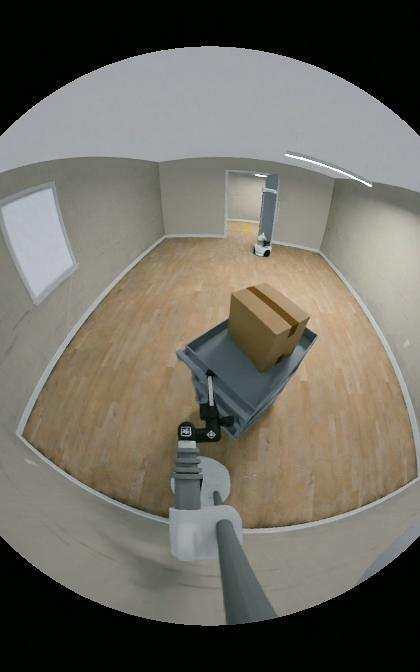

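Request:
{"name": "move", "arguments": {
  "r1": {"base":{"strafe_m":0.17},"pace":"slow","contact_limits":{"strafe_m":0.8}},
  "r2": {"base":{"translate_m":0.05,"strafe_m":0.28},"pace":"slow","contact_limits":{"translate_m":0.4}},
  "blocking": false,
  "cameras": []
}}

Request:
{"name": "wait", "arguments": {
  "seconds": 3,
  "cameras": []
}}

Request:
{"name": "wait", "arguments": {
  "seconds": 3,
  "cameras": ["r2_head_right_camera","r1_head_left_camera"]
}}

Scene clock: 406.70 s.
move: r1 moving; r2 moving
r1.base_odometry: x=-2.244 y=-0.533 heading=-2.353
r1.turned_by_wheels: +0.000
r1.turned_by_imu: +0.000
r1.base_tilt: forward=-1.6 right=+1.3
r1.lidar_m: 3.20 2.56 1.97 1.91 0.25 0.25 0.59 1.46 1.70 2.80 2.96 3.57
r1.base_status: strafe_m moving
r1.joint_positions: lift_m=+0.124 arm_m=+0.000 wrist_yaw_rad=+3.196 wrist_pitch_rad=+0.002 wrist_roll_rad=+0.000 gripper_m=+0.056
r1.joint_status: not commanded
r1.measured_speeds: translate_m=+0.000 strafe_m=+0.056 rotate_rad=+0.000 lift_m=+0.000 arm_m=+0.000 wrist_yaw_rad=+0.000 wrist_pitch_rad=+0.000 wrist_roll_rad=+0.000
r1.motor_effort: lift_m=+19(20) arm_m=+4(4) wheel_0=-8(11) wheel_1=+9(12) wheel_2=+0(2)
r1.servo_current: wrist_yaw_rad=26(59) wrist_pitch_rad=39(52) wrist_roll_rad=39(52) gripper_m=52(52)
r1.contact_limits: strafe_m 0.8
r1.hand_pose: x=-0.1219 y=+0.0715 z=+0.3019 quat_wxyz=(-0.027, -0.001, +0.000, +1.000) (m; r1's base frame)
r1.wrist_depth_mm: - 134 - - 353 233 193 / - 122 135 - 394 222 192 / - 125 158 - 402 239 192 / 108 135 211 - 368 225 193 / 214 - - - 370 226 193 / 1008 1205 194 1205 190 227 194 / 759 759 750 153 375 200 195
r2.base_odometry: x=+0.979 y=-0.051 heading=-2.706
r2.turned_by_wheels: -0.001
r2.turned_by_imu: -0.001
r2.base_tilt: forward=-0.6 right=+0.0
r2.lidar_m: 0.49 2.55 2.13 0.94 0.45 0.34 0.38 0.42 0.70 2.60 0.81 0.35
r2.base_status: translate_m moving; strafe_m moving
r2.joint_positions: lift_m=+0.687 arm_m=+0.060 wrist_yaw_rad=-0.001 wrist_pitch_rad=+0.007 wrist_roll_rad=+1.569 gripper_m=-0.029
r2.joint_status: not commanded
r2.measured_speeds: translate_m=+0.010 strafe_m=+0.051 rotate_rad=-0.003 lift_m=+0.000 arm_m=+0.000 wrist_yaw_rad=-0.012 wrist_pitch_rad=+0.000 wrist_roll_rad=+0.000
r2.motor_effort: lift_m=+21(22) arm_m=+3(4) wheel_0=-13(13) wheel_1=+7(9) wheel_2=-7(7)
r2.servo_current: wrist_yaw_rad=52(52) wrist_pitch_rad=52(59) wrist_roll_rad=46(52) gripper_m=85(91)
r2.contact_limits: translate_m 0.4
r2.hand_pose: x=+0.5192 y=-0.0878 z=+0.8629 quat_wxyz=(+0.708, +0.707, +0.002, -0.003) (m; r2's base frame)
r2.wrist_depth_mm: - 336 329 - - 112 - / - 392 394 - - - - / - - 484 - - - - / - - - - - 1366 508 / - - - - 216 1537 459 / - - 186 126 179 1464 413 / - - - - - 1708 1182
pictures: none
No camera images: "cameras" was empty.

Scene clock: 408.53 s.
earlier move: r1 contact_stop; r2 moving
r1.base_odometry: x=-2.170 y=-0.609 heading=-2.353
r1.turned_by_wheels: +0.000
r1.turned_by_imu: -0.069
r1.base_tilt: forward=-1.6 right=+1.3
r1.lidar_m: 3.28 2.71 1.97 1.87 0.28 0.25 0.45 1.48 1.60 2.86 2.95 3.74
r1.base_status: strafe_m contact_stop (by the wheels' count: +0.121 of +0.170)
r1.joint_positions: lift_m=+0.124 arm_m=+0.000 wrist_yaw_rad=+3.195 wrist_pitch_rad=+0.002 wrist_roll_rad=+0.000 gripper_m=+0.056
r1.joint_status: not commanded
r1.measured_speeds: all 0
r1.on_its_own: the wheels are slack since a contact_stop
r1.motor_effort: lift_m=+20(20) arm_m=+4(4) wheel_0=+0(34) wheel_1=+0(29) wheel_2=+0(23)
r1.servo_current: wrist_yaw_rad=65(78) wrist_pitch_rad=46(52) wrist_roll_rad=46(72) gripper_m=39(52)
r1.contact_limits: strafe_m 0.8
r1.hand_pose: x=-0.1218 y=+0.0718 z=+0.3019 quat_wxyz=(-0.027, -0.001, +0.000, +1.000) (m; r1's base frame)
r1.wrist_depth_mm: - 133 133 - 342 223 - / - 115 133 - 347 223 - / - 115 141 539 351 224 - / - 134 188 - 355 224 - / 206 - - - 359 224 - / 220 1229 194 1098 190 224 1008 / 218 759 759 143 334 223 788
r2.base_odometry: x=+1.023 y=-0.219 heading=-2.707
r2.turned_by_wheels: -0.001
r2.turned_by_imu: -0.001
r2.base_tilt: forward=-0.7 right=+0.1
r2.lidar_m: 0.49 2.33 1.97 0.94 0.48 0.38 0.37 0.42 0.68 2.79 0.49 0.35
r2.base_status: translate_m moving; strafe_m moving
r2.joint_positions: lift_m=+0.687 arm_m=+0.060 wrist_yaw_rad=-0.011 wrist_pitch_rad=+0.007 wrist_roll_rad=+1.569 gripper_m=-0.029
r2.joint_status: not commanded
r2.measured_speeds: translate_m=+0.017 strafe_m=+0.099 rotate_rad=+0.005 lift_m=+0.000 arm_m=+0.000 wrist_yaw_rad=-0.006 wrist_pitch_rad=+0.000 wrist_roll_rad=+0.000
r2.motor_effort: lift_m=+21(22) arm_m=+4(4) wheel_0=-14(17) wheel_1=+5(9) wheel_2=-12(13)
r2.servo_current: wrist_yaw_rad=65(78) wrist_pitch_rad=52(59) wrist_roll_rad=59(65) gripper_m=85(91)
r2.contact_limits: translate_m 0.4
r2.hand_pose: x=+0.5183 y=-0.0907 z=+0.8629 quat_wxyz=(+0.708, +0.707, -0.001, -0.006) (m; r2's base frame)
r2.wrist_depth_mm: - - - - - - - / - - - - - - - / - - - - - - - / - - - - - - 462 / - - - - - 1499 442 / - - - - 167 379 1060 / - - - - - 1618 1182
wait: 1.83 of 3 s (r1 has come to rest)
pictures: none
No camera images: "cameras" was empty.

not run: a stop that you did not command came earlier in this reply.

Request:
{"name": "wait", "arguments": {
  "seconds": 2,
  "cameras": ["r2_head_right_camera","r1_head_left_camera"]
}}

Request:
{"name": "stop", "arguments": {
  "cameras": ["r1_head_left_camera"]
}}

Scene clock: 411.37 s.
earlier move: r2 done
r1.base_odometry: x=-2.170 y=-0.609 heading=-2.353
r1.turned_by_wheels: +0.000
r1.turned_by_imu: +0.000
r1.base_tilt: forward=-1.6 right=+1.3
r1.lidar_m: 3.31 2.71 1.93 1.87 0.31 0.25 0.46 1.50 1.60 2.85 2.95 3.65
r1.base_status: strafe_m contact_stop (by the wheels' count: +0.121 of +0.170)
r1.joint_positions: lift_m=+0.124 arm_m=+0.000 wrist_yaw_rad=+3.195 wrist_pitch_rad=+0.002 wrist_roll_rad=+0.000 gripper_m=+0.056
r1.joint_status: not commanded
r1.measured_speeds: all 0
r1.on_its_own: the wheels are slack since a contact_stop
r1.motor_effort: lift_m=+20(20) arm_m=+4(4) wheel_0=+0(34) wheel_1=+0(29) wheel_2=+0(23)
r1.servo_current: wrist_yaw_rad=33(78) wrist_pitch_rad=39(52) wrist_roll_rad=39(72) gripper_m=39(52)
r1.contact_limits: strafe_m 0.8
r1.hand_pose: x=-0.1218 y=+0.0718 z=+0.3019 quat_wxyz=(-0.027, -0.001, +0.000, +1.000) (m; r1's base frame)
r1.wrist_depth_mm: - 133 132 - 340 222 - / - 115 133 - 343 224 - / - 115 141 544 351 224 - / - 134 188 - 357 224 - / 206 - - - 359 224 - / 219 1229 194 1078 191 224 991 / 218 759 759 143 338 223 788
r2.base_odometry: x=+1.048 y=-0.313 heading=-2.707
r2.turned_by_wheels: -0.001
r2.turned_by_imu: -0.001
r2.base_tilt: forward=-0.7 right=+0.1
r2.lidar_m: 0.51 2.24 1.88 0.90 0.49 0.37 0.36 0.43 0.70 2.90 0.46 0.33
r2.base_status: done
r2.joint_positions: lift_m=+0.687 arm_m=+0.060 wrist_yaw_rad=-0.027 wrist_pitch_rad=+0.007 wrist_roll_rad=+1.569 gripper_m=-0.029
r2.joint_status: not commanded
r2.measured_speeds: all 0
r2.on_its_own: wrist_yaw_rad is at rest, and its servo_current (182 mA) is outside its rest range (0 to 104 mA)
r2.motor_effort: lift_m=+21(22) arm_m=+4(4) wheel_0=-11(18) wheel_1=+0(9) wheel_2=-17(20)
r2.servo_current: wrist_yaw_rad=182(189) wrist_pitch_rad=52(59) wrist_roll_rad=39(65) gripper_m=78(91)
r2.contact_limits: translate_m 0.4
r2.hand_pose: x=+0.5168 y=-0.0952 z=+0.8629 quat_wxyz=(+0.708, +0.706, -0.007, -0.012) (m; r2's base frame)
r2.wrist_depth_mm: - - - - - - - / - - - - - - - / - - - - - - - / - - - - - - 459 / - - - - - 1397 433 / - - - - 175 377 1118 / - - - - - 1576 1118
wait: 0.00 of 2 s (r2 has come to rest)
pictures: r1_head_left_camera, r2_head_right_camera
Images, in order (width x height): r1_head_left_camera 420x672, r2_head_right_camera 420x672.

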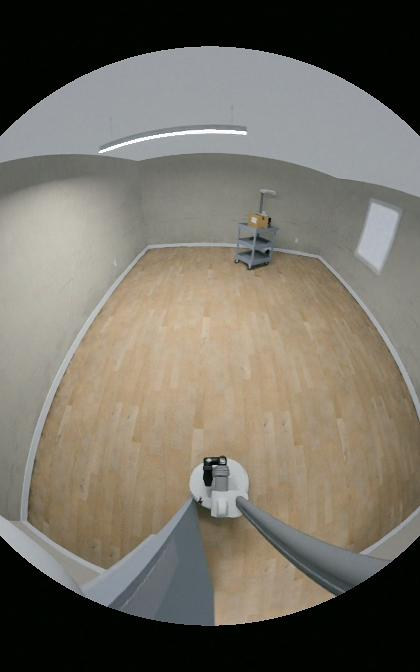

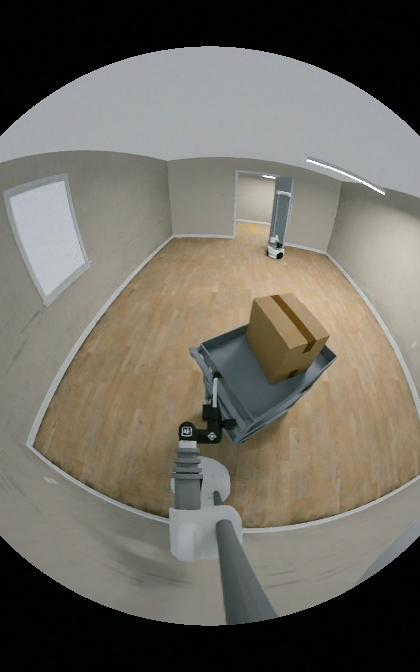

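Scene clock: 411.70 s.
stop: r1's wheels hold again
r1.base_odometry: x=-2.170 y=-0.609 heading=-2.353
r1.turned_by_wheels: +0.000
r1.turned_by_imu: +0.000
r1.base_tilt: forward=-1.6 right=+1.3
r1.lidar_m: 3.29 2.72 1.95 1.88 0.31 0.25 0.44 1.47 1.61 2.84 2.96 3.67
r1.base_status: strafe_m contact_stop (by the wheels' count: +0.121 of +0.170)
r1.joint_positions: lift_m=+0.124 arm_m=+0.000 wrist_yaw_rad=+3.195 wrist_pitch_rad=+0.002 wrist_roll_rad=+0.000 gripper_m=+0.056
r1.joint_status: not commanded
r1.measured_speeds: all 0
r1.motor_effort: lift_m=+20(20) arm_m=+4(4) wheel_0=+0(34) wheel_1=+0(29) wheel_2=+0(23)
r1.servo_current: wrist_yaw_rad=65(78) wrist_pitch_rad=39(52) wrist_roll_rad=46(72) gripper_m=39(52)
r1.contact_limits: strafe_m 0.8
r1.hand_pose: x=-0.1218 y=+0.0718 z=+0.3019 quat_wxyz=(-0.027, -0.001, +0.000, +1.000) (m; r1's base frame)
r1.wrist_depth_mm: - 133 133 - 342 223 - / - 115 133 - 345 223 - / - 115 141 539 349 223 - / - 134 187 - 359 224 - / 206 - - - 362 224 - / 220 1229 194 1078 191 225 991 / 219 759 759 143 336 224 798
r2.base_odometry: x=+1.048 y=-0.313 heading=-2.707
r2.turned_by_wheels: +0.000
r2.turned_by_imu: +0.000
r2.base_tilt: forward=-0.6 right=+0.0
r2.lidar_m: 0.52 2.24 1.85 0.93 0.47 0.37 0.38 0.43 0.68 2.90 0.44 0.34
r2.base_status: done
r2.joint_positions: lift_m=+0.687 arm_m=+0.060 wrist_yaw_rad=-0.027 wrist_pitch_rad=+0.007 wrist_roll_rad=+1.569 gripper_m=-0.029
r2.joint_status: not commanded
r2.measured_speeds: all 0
r2.on_its_own: wrist_yaw_rad is at rest, and its servo_current (176 mA) is outside its rest range (0 to 104 mA)
r2.motor_effort: lift_m=+21(22) arm_m=+4(4) wheel_0=-11(18) wheel_1=+1(9) wheel_2=-17(20)
r2.servo_current: wrist_yaw_rad=176(189) wrist_pitch_rad=46(59) wrist_roll_rad=26(65) gripper_m=91(91)
r2.contact_limits: translate_m 0.4
r2.hand_pose: x=+0.5168 y=-0.0952 z=+0.8629 quat_wxyz=(+0.708, +0.706, -0.007, -0.012) (m; r2's base frame)
r2.wrist_depth_mm: - - - - - - - / - - - - - - - / - - - - - - - / - - - - - - 459 / - - - - - 1397 436 / - - - - 175 379 1138 / - - - - - 1576 1118
pictures: r1_head_left_camera
Images, in order (width x height): r1_head_left_camera 420x672.

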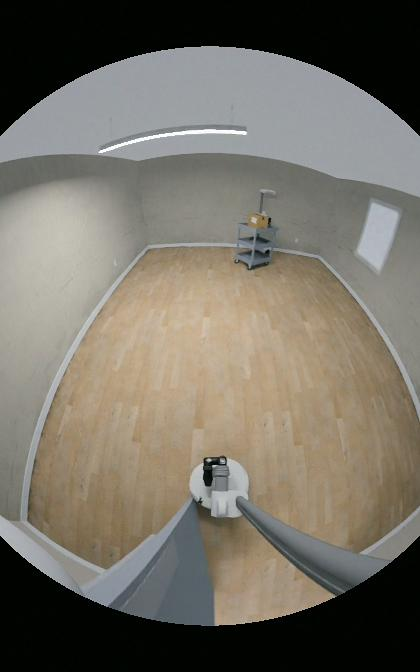

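Request:
{"name": "move", "arguments": {
  "r1": {"base":{"translate_m":0.04,"strafe_m":0.12},"pace":"slow","contact_limits":{"strafe_m":0.8}},
  "r2": {"base":{"translate_m":-0.08,"strafe_m":-0.57},"pace":"slow","contact_limits":{"translate_m":0.4}},
  "blocking": false,
  "cameras": []
}}

Request:
{"name": "wait", "arguments": {
  "seconds": 3,
  "cameras": ["r1_head_left_camera"]
}}

Request:
{"name": "wait", "arguments": {
  "seconds": 5,
  "cameras": ["r2_head_right_camera","r1_head_left_camera"]
}}

Scene clock: 420.30 s.
move: r1 moving; r2 moving
r1.base_odometry: x=-2.165 y=-0.618 heading=-2.347
r1.turned_by_wheels: +0.006
r1.turned_by_imu: +0.025
r1.base_tilt: forward=-1.6 right=+1.3
r1.lidar_m: 3.30 2.63 1.93 1.87 0.30 0.25 0.49 1.51 1.65 2.85 2.97 3.53
r1.base_status: translate_m moving; strafe_m moving
r1.joint_positions: lift_m=+0.124 arm_m=+0.000 wrist_yaw_rad=+3.195 wrist_pitch_rad=+0.002 wrist_roll_rad=+0.000 gripper_m=+0.056
r1.joint_status: not commanded
r1.measured_speeds: translate_m=-0.006 strafe_m=+0.021 rotate_rad=+0.086 lift_m=+0.000 arm_m=+0.000 wrist_yaw_rad=+0.000 wrist_pitch_rad=+0.000 wrist_roll_rad=+0.000
r1.motor_effort: lift_m=+20(20) arm_m=+3(4) wheel_0=-31(35) wheel_1=+36(36) wheel_2=+13(16)
r1.servo_current: wrist_yaw_rad=52(59) wrist_pitch_rad=39(46) wrist_roll_rad=52(59) gripper_m=33(46)
r1.contact_limits: strafe_m 0.8
r1.hand_pose: x=-0.1218 y=+0.0718 z=+0.3019 quat_wxyz=(-0.027, -0.001, +0.000, +1.000) (m; r1's base frame)
r1.wrist_depth_mm: - 133 133 - 340 222 - / - 118 133 - 345 221 - / - 115 140 559 349 224 - / 106 134 190 - 357 223 - / 208 - - - 359 224 - / 220 1229 192 1138 190 224 960 / 219 750 750 143 334 223 778
r2.base_odometry: x=+1.044 y=-0.301 heading=-2.707
r2.turned_by_wheels: +0.000
r2.turned_by_imu: +0.000
r2.base_tilt: forward=-0.7 right=+0.1
r2.lidar_m: 0.50 2.27 1.88 0.93 0.46 0.38 0.38 0.44 0.70 2.89 0.43 0.36
r2.base_status: translate_m moving; strafe_m moving
r2.joint_positions: lift_m=+0.687 arm_m=+0.060 wrist_yaw_rad=-0.027 wrist_pitch_rad=+0.007 wrist_roll_rad=+1.569 gripper_m=-0.029
r2.joint_status: not commanded
r2.measured_speeds: translate_m=-0.008 strafe_m=-0.052 rotate_rad=+0.004 lift_m=+0.000 arm_m=+0.000 wrist_yaw_rad=+0.000 wrist_pitch_rad=+0.000 wrist_roll_rad=+0.000
r2.motor_effort: lift_m=+21(22) arm_m=+4(4) wheel_0=+6(9) wheel_1=-11(13) wheel_2=+0(15)
r2.servo_current: wrist_yaw_rad=176(182) wrist_pitch_rad=46(59) wrist_roll_rad=46(65) gripper_m=78(91)
r2.contact_limits: translate_m 0.4
r2.hand_pose: x=+0.5168 y=-0.0952 z=+0.8629 quat_wxyz=(+0.708, +0.706, -0.007, -0.012) (m; r2's base frame)
r2.wrist_depth_mm: - - - - - - - / - - - - - - - / - - - - - - - / - - - - - - 462 / - - - - - 1464 436 / - - - - 168 377 1118 / - - - - - 1576 1160
pictures: none
No camera images: "cameras" was empty.

Scene clock: 420.73 s.
earlier move: r1 contact_stop; r2 moving
r1.base_odometry: x=-2.165 y=-0.617 heading=-2.339
r1.turned_by_wheels: +0.008
r1.turned_by_imu: +0.008
r1.base_tilt: forward=-1.6 right=+1.2
r1.lidar_m: 3.27 2.65 1.93 1.87 0.30 0.25 0.46 1.49 1.68 2.85 3.00 3.48
r1.base_status: translate_m contact_stop (by the wheels' count: +0.003 of +0.040); strafe_m contact_stop (by the wheels' count: +0.009 of +0.120)
r1.joint_positions: lift_m=+0.124 arm_m=+0.000 wrist_yaw_rad=+3.195 wrist_pitch_rad=+0.002 wrist_roll_rad=+0.000 gripper_m=+0.056
r1.joint_status: not commanded
r1.measured_speeds: all 0
r1.on_its_own: the wheels are slack since a contact_stop
r1.motor_effort: lift_m=+19(20) arm_m=+4(4) wheel_0=+0(35) wheel_1=+0(36) wheel_2=+0(16)
r1.servo_current: wrist_yaw_rad=39(65) wrist_pitch_rad=39(46) wrist_roll_rad=39(59) gripper_m=46(46)
r1.contact_limits: strafe_m 0.8
r1.hand_pose: x=-0.1218 y=+0.0718 z=+0.3019 quat_wxyz=(-0.027, -0.001, +0.000, +1.000) (m; r1's base frame)
r1.wrist_depth_mm: - 133 133 - 347 217 - / - 118 133 - 355 217 - / - 114 140 - 357 217 - / 106 135 190 - 366 219 - / 207 - - - 370 218 - / 220 1229 194 1098 191 218 904 / 219 768 750 153 342 217 741
r2.base_odometry: x=+1.034 y=-0.269 heading=-2.706
r2.turned_by_wheels: +0.001
r2.turned_by_imu: +0.001
r2.base_tilt: forward=-0.7 right=+0.1
r2.lidar_m: 0.49 2.29 1.91 0.94 0.47 0.39 0.38 0.42 0.70 2.83 0.50 0.33
r2.base_status: translate_m moving; strafe_m moving
r2.joint_positions: lift_m=+0.687 arm_m=+0.060 wrist_yaw_rad=-0.018 wrist_pitch_rad=+0.007 wrist_roll_rad=+1.569 gripper_m=-0.029
r2.joint_status: not commanded
r2.measured_speeds: translate_m=-0.013 strafe_m=-0.099 rotate_rad=+0.001 lift_m=+0.000 arm_m=+0.000 wrist_yaw_rad=+0.056 wrist_pitch_rad=+0.000 wrist_roll_rad=+0.000
r2.motor_effort: lift_m=+21(22) arm_m=+4(4) wheel_0=+14(14) wheel_1=-8(13) wheel_2=+3(15)
r2.servo_current: wrist_yaw_rad=111(182) wrist_pitch_rad=52(59) wrist_roll_rad=33(65) gripper_m=85(91)
r2.contact_limits: translate_m 0.4
r2.hand_pose: x=+0.5177 y=-0.0926 z=+0.8629 quat_wxyz=(+0.708, +0.707, -0.004, -0.009) (m; r2's base frame)
r2.wrist_depth_mm: - - - - - - - / - - - - - - - / - - - - - - - / - - - - - - 455 / - - - - - 1499 436 / - - - - 175 379 1118 / - - - - - 1576 1182
wait: 0.43 of 3 s (r1 has come to rest)
pictures: r1_head_left_camera
Images, in order (width x height): r1_head_left_camera 420x672.

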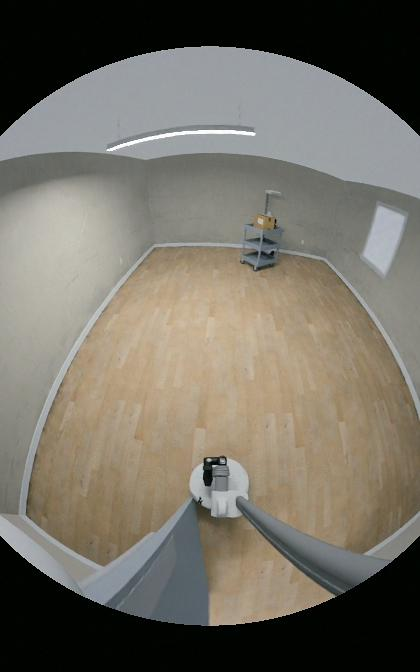

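not run: a stop that you did not command came earlier in this reply.

Request:
{"name": "move", "arguments": {
  "r1": {"base":{"translate_m":0.07},"pace":"slow","contact_limits":{"translate_m":0.8}},
  "blocking": false,
  "cameras": []
}}

Request:
{"name": "wait", "arguments": {
  "seconds": 2,
  "cameras": []
}}

Request:
{"name": "move", "arguments": {
  "r1": {"base":{"strafe_m":0.1},"pace":"slow","contact_limits":{"strafe_m":0.7}},
  "blocking": false,
  "cameras": []
}}

Request:
{"name": "wait", "arguments": {
  "seconds": 2,
  "cameras": ["r1_head_left_camera","r2_head_right_camera"]
}}

Scene clock: 428.23 s.
earlier move: r2 done
move: r1 moving
r1.base_odometry: x=-2.174 y=-0.626 heading=-2.338
r1.turned_by_wheels: +0.000
r1.turned_by_imu: +0.000
r1.base_tilt: forward=-1.6 right=+1.3
r1.lidar_m: 3.08 2.60 1.94 1.88 0.28 0.25 0.47 1.51 1.66 2.87 3.00 4.15
r1.base_status: translate_m moving
r1.joint_positions: lift_m=+0.124 arm_m=+0.000 wrist_yaw_rad=+3.195 wrist_pitch_rad=+0.002 wrist_roll_rad=+0.000 gripper_m=+0.056
r1.joint_status: not commanded
r1.measured_speeds: translate_m=+0.048 strafe_m=+0.000 rotate_rad=-0.001 lift_m=+0.000 arm_m=+0.000 wrist_yaw_rad=+0.000 wrist_pitch_rad=+0.000 wrist_roll_rad=+0.000
r1.motor_effort: lift_m=+20(20) arm_m=+3(4) wheel_0=+1(4) wheel_1=+7(10) wheel_2=-5(5)
r1.servo_current: wrist_yaw_rad=52(59) wrist_pitch_rad=46(46) wrist_roll_rad=46(65) gripper_m=26(46)
r1.contact_limits: translate_m 0.8
r1.hand_pose: x=-0.1218 y=+0.0718 z=+0.3019 quat_wxyz=(-0.027, -0.001, +0.000, +1.000) (m; r1's base frame)
r1.wrist_depth_mm: - 133 133 - 340 226 - / - 118 133 - 349 229 - / - 114 140 - 353 228 - / 107 134 190 - 357 229 - / 207 - - - 362 230 - / 221 1205 193 1098 191 229 991 / 220 768 750 153 336 229 788
r2.base_odometry: x=+0.880 y=+0.237 heading=-2.706
r2.turned_by_wheels: +0.000
r2.turned_by_imu: +0.003
r2.base_tilt: forward=-0.7 right=+0.0
r2.lidar_m: 0.45 0.53 2.44 0.98 0.50 0.40 0.38 0.45 0.76 2.33 2.57 0.49
r2.base_status: done
r2.joint_positions: lift_m=+0.687 arm_m=+0.060 wrist_yaw_rad=+0.007 wrist_pitch_rad=+0.007 wrist_roll_rad=+1.569 gripper_m=-0.029
r2.joint_status: not commanded
r2.measured_speeds: all 0
r2.motor_effort: lift_m=+21(22) arm_m=+4(4) wheel_0=+7(7) wheel_1=-4(4) wheel_2=+9(9)
r2.servo_current: wrist_yaw_rad=65(65) wrist_pitch_rad=46(52) wrist_roll_rad=39(52) gripper_m=85(91)
r2.contact_limits: translate_m 0.4
r2.hand_pose: x=+0.5198 y=-0.0855 z=+0.8629 quat_wxyz=(+0.708, +0.707, +0.005, +0.000) (m; r2's base frame)
r2.wrist_depth_mm: - - - 157 216 1618 530 / - - - 160 220 732 - / - 421 418 162 223 809 - / - 442 439 165 225 842 - / - 469 462 167 229 842 - / - - 186 169 179 - - / - - - - 236 1537 496
pictures: none
No camera images: "cameras" was empty.

Scene clock: 429.70 s.
earlier move: r1 done
r1.base_odometry: x=-2.214 y=-0.667 heading=-2.338
r1.turned_by_wheels: +0.000
r1.turned_by_imu: +0.000
r1.base_tilt: forward=-1.6 right=+1.3
r1.lidar_m: 3.05 2.60 1.93 1.88 1.64 0.26 0.35 1.55 1.78 2.84 2.99 4.18
r1.base_status: done
r1.joint_positions: lift_m=+0.124 arm_m=+0.000 wrist_yaw_rad=+3.195 wrist_pitch_rad=+0.002 wrist_roll_rad=+0.000 gripper_m=+0.056
r1.joint_status: not commanded
r1.measured_speeds: all 0
r1.motor_effort: lift_m=+19(20) arm_m=+4(4) wheel_0=-1(6) wheel_1=+5(11) wheel_2=+2(6)
r1.servo_current: wrist_yaw_rad=52(59) wrist_pitch_rad=52(52) wrist_roll_rad=65(65) gripper_m=39(46)
r1.contact_limits: translate_m 0.8
r1.hand_pose: x=-0.1218 y=+0.0718 z=+0.3019 quat_wxyz=(-0.027, -0.001, +0.000, +1.000) (m; r1's base frame)
r1.wrist_depth_mm: - 133 133 - 282 - - / - 115 133 530 285 - - / - 115 146 290 283 - - / 107 134 193 - 283 - - / 208 - - 1708 285 - - / 223 1229 194 1078 187 1118 1078 / 220 768 759 153 287 750 778
r2.base_odometry: x=+0.880 y=+0.237 heading=-2.706
r2.turned_by_wheels: +0.000
r2.turned_by_imu: +0.000
r2.base_tilt: forward=-0.6 right=+0.1
r2.lidar_m: 0.45 0.49 2.46 0.95 0.53 0.41 0.40 0.45 0.75 2.32 2.57 0.48
r2.base_status: done
r2.joint_positions: lift_m=+0.687 arm_m=+0.060 wrist_yaw_rad=+0.007 wrist_pitch_rad=+0.007 wrist_roll_rad=+1.569 gripper_m=-0.029
r2.joint_status: not commanded
r2.measured_speeds: all 0
r2.motor_effort: lift_m=+21(22) arm_m=+4(4) wheel_0=+7(8) wheel_1=-4(5) wheel_2=+9(9)
r2.servo_current: wrist_yaw_rad=52(72) wrist_pitch_rad=52(59) wrist_roll_rad=46(59) gripper_m=85(91)
r2.contact_limits: translate_m 0.4
r2.hand_pose: x=+0.5198 y=-0.0855 z=+0.8629 quat_wxyz=(+0.708, +0.707, +0.005, +0.000) (m; r2's base frame)
r2.wrist_depth_mm: - - - 157 216 1618 530 / - - - 159 219 750 - / - 421 415 163 222 820 - / - 442 439 164 225 831 - / - 469 462 167 229 854 - / - - 186 170 179 - - / - - - - 236 1576 496
wait: 1.47 of 2 s (r1 has come to rest)
pictures: none
No camera images: "cameras" was empty.

Scene clock: 430.20 s.
move: r1 moving
r1.base_odometry: x=-2.204 y=-0.677 heading=-2.338
r1.turned_by_wheels: +0.000
r1.turned_by_imu: +0.000
r1.base_tilt: forward=-1.6 right=+1.3
r1.lidar_m: 3.05 2.56 1.93 1.85 1.64 0.25 0.36 1.56 1.77 2.87 3.00 3.16
r1.base_status: strafe_m moving
r1.joint_positions: lift_m=+0.124 arm_m=+0.000 wrist_yaw_rad=+3.195 wrist_pitch_rad=+0.002 wrist_roll_rad=+0.000 gripper_m=+0.056
r1.joint_status: not commanded
r1.measured_speeds: translate_m=+0.000 strafe_m=+0.056 rotate_rad=+0.001 lift_m=+0.000 arm_m=+0.000 wrist_yaw_rad=+0.000 wrist_pitch_rad=+0.000 wrist_roll_rad=+0.000
r1.motor_effort: lift_m=+20(20) arm_m=+4(4) wheel_0=-12(13) wheel_1=+9(10) wheel_2=+3(3)
r1.servo_current: wrist_yaw_rad=39(59) wrist_pitch_rad=39(46) wrist_roll_rad=46(72) gripper_m=39(46)
r1.contact_limits: strafe_m 0.7
r1.hand_pose: x=-0.1218 y=+0.0718 z=+0.3019 quat_wxyz=(-0.027, -0.001, +0.000, +1.000) (m; r1's base frame)
r1.wrist_depth_mm: - 133 133 - 285 - - / - 115 133 480 285 - - / - 116 146 355 286 - - / 107 135 192 539 286 - - / 208 - - 1708 286 - - / 223 1229 194 1078 187 1118 1078 / 220 759 750 153 286 759 788
r2: as last shown
r2.base_tilt: forward=-0.7 right=+0.0
r2.lidar_m: 0.45 0.48 2.44 0.97 0.48 0.41 0.39 0.46 0.74 2.32 2.59 0.48
r2.motor_effort: lift_m=+21(21) arm_m=+4(4) wheel_0=+7(7) wheel_1=-4(4) wheel_2=+9(9)
r2.servo_current: wrist_yaw_rad=46(65) wrist_pitch_rad=52(52) wrist_roll_rad=46(72) gripper_m=91(91)
r2.contact_limits: translate_m 0.4
r2.wrist_depth_mm: - - - 158 216 1576 530 / - - - 160 220 741 - / - 418 418 162 222 820 - / - 442 439 165 225 820 - / - 473 459 167 229 842 - / - - 186 170 178 - - / - - - - 236 1576 496
pictures: none
No camera images: "cameras" was empty.

Scene clock: 431.83 s.
earlier move: r1 done
r1.base_odometry: x=-2.142 y=-0.737 heading=-2.339
r1.turned_by_wheels: +0.000
r1.turned_by_imu: +0.000
r1.base_tilt: forward=-1.5 right=+1.3
r1.lidar_m: 3.06 2.48 1.84 1.78 1.65 0.25 0.28 1.63 1.76 2.95 3.11 3.18
r1.base_status: done
r1.joint_positions: lift_m=+0.124 arm_m=+0.000 wrist_yaw_rad=+3.195 wrist_pitch_rad=+0.002 wrist_roll_rad=+0.000 gripper_m=+0.056
r1.joint_status: not commanded
r1.measured_speeds: all 0
r1.motor_effort: lift_m=+20(20) arm_m=+3(4) wheel_0=-10(16) wheel_1=+0(10) wheel_2=+5(6)
r1.servo_current: wrist_yaw_rad=39(72) wrist_pitch_rad=46(59) wrist_roll_rad=52(72) gripper_m=39(52)
r1.contact_limits: strafe_m 0.7
r1.hand_pose: x=-0.1218 y=+0.0718 z=+0.3019 quat_wxyz=(-0.027, -0.001, +0.000, +1.000) (m; r1's base frame)
r1.wrist_depth_mm: - 133 133 291 - - - / - 115 133 291 - - - / - 115 146 294 - - - / 107 134 193 294 - - - / 208 - - 322 - - - / 222 1229 193 342 188 1098 1060 / 219 759 759 153 741 750 778
r2.base_odometry: x=+0.880 y=+0.237 heading=-2.706
r2.turned_by_wheels: +0.000
r2.turned_by_imu: +0.000
r2.base_tilt: forward=-0.7 right=+0.1
r2.lidar_m: 0.45 0.50 2.44 1.00 0.49 0.40 0.39 0.44 0.75 2.33 2.58 0.49
r2.base_status: not commanded
r2.joint_positions: lift_m=+0.687 arm_m=+0.060 wrist_yaw_rad=+0.007 wrist_pitch_rad=+0.007 wrist_roll_rad=+1.569 gripper_m=-0.029
r2.joint_status: not commanded
r2.measured_speeds: all 0
r2.motor_effort: lift_m=+21(22) arm_m=+3(4) wheel_0=+8(8) wheel_1=-4(5) wheel_2=+9(9)
r2.servo_current: wrist_yaw_rad=46(72) wrist_pitch_rad=52(52) wrist_roll_rad=46(72) gripper_m=85(98)
r2.contact_limits: translate_m 0.4
r2.hand_pose: x=+0.5198 y=-0.0855 z=+0.8629 quat_wxyz=(+0.708, +0.707, +0.005, +0.000) (m; r2's base frame)
r2.wrist_depth_mm: - - - 158 216 1618 530 / - - - 160 220 750 - / - 421 418 162 222 820 - / - 442 439 164 225 820 - / - 469 462 167 229 831 - / - - 186 170 179 - - / - - - - 236 1576 492
wait: 1.63 of 2 s (r1 has come to rest)
pictures: r1_head_left_camera, r2_head_right_camera
Images, in order (width x height): r1_head_left_camera 420x672, r2_head_right_camera 420x672.

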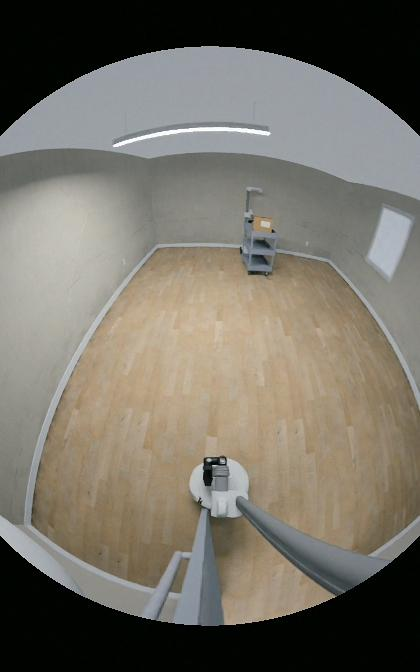

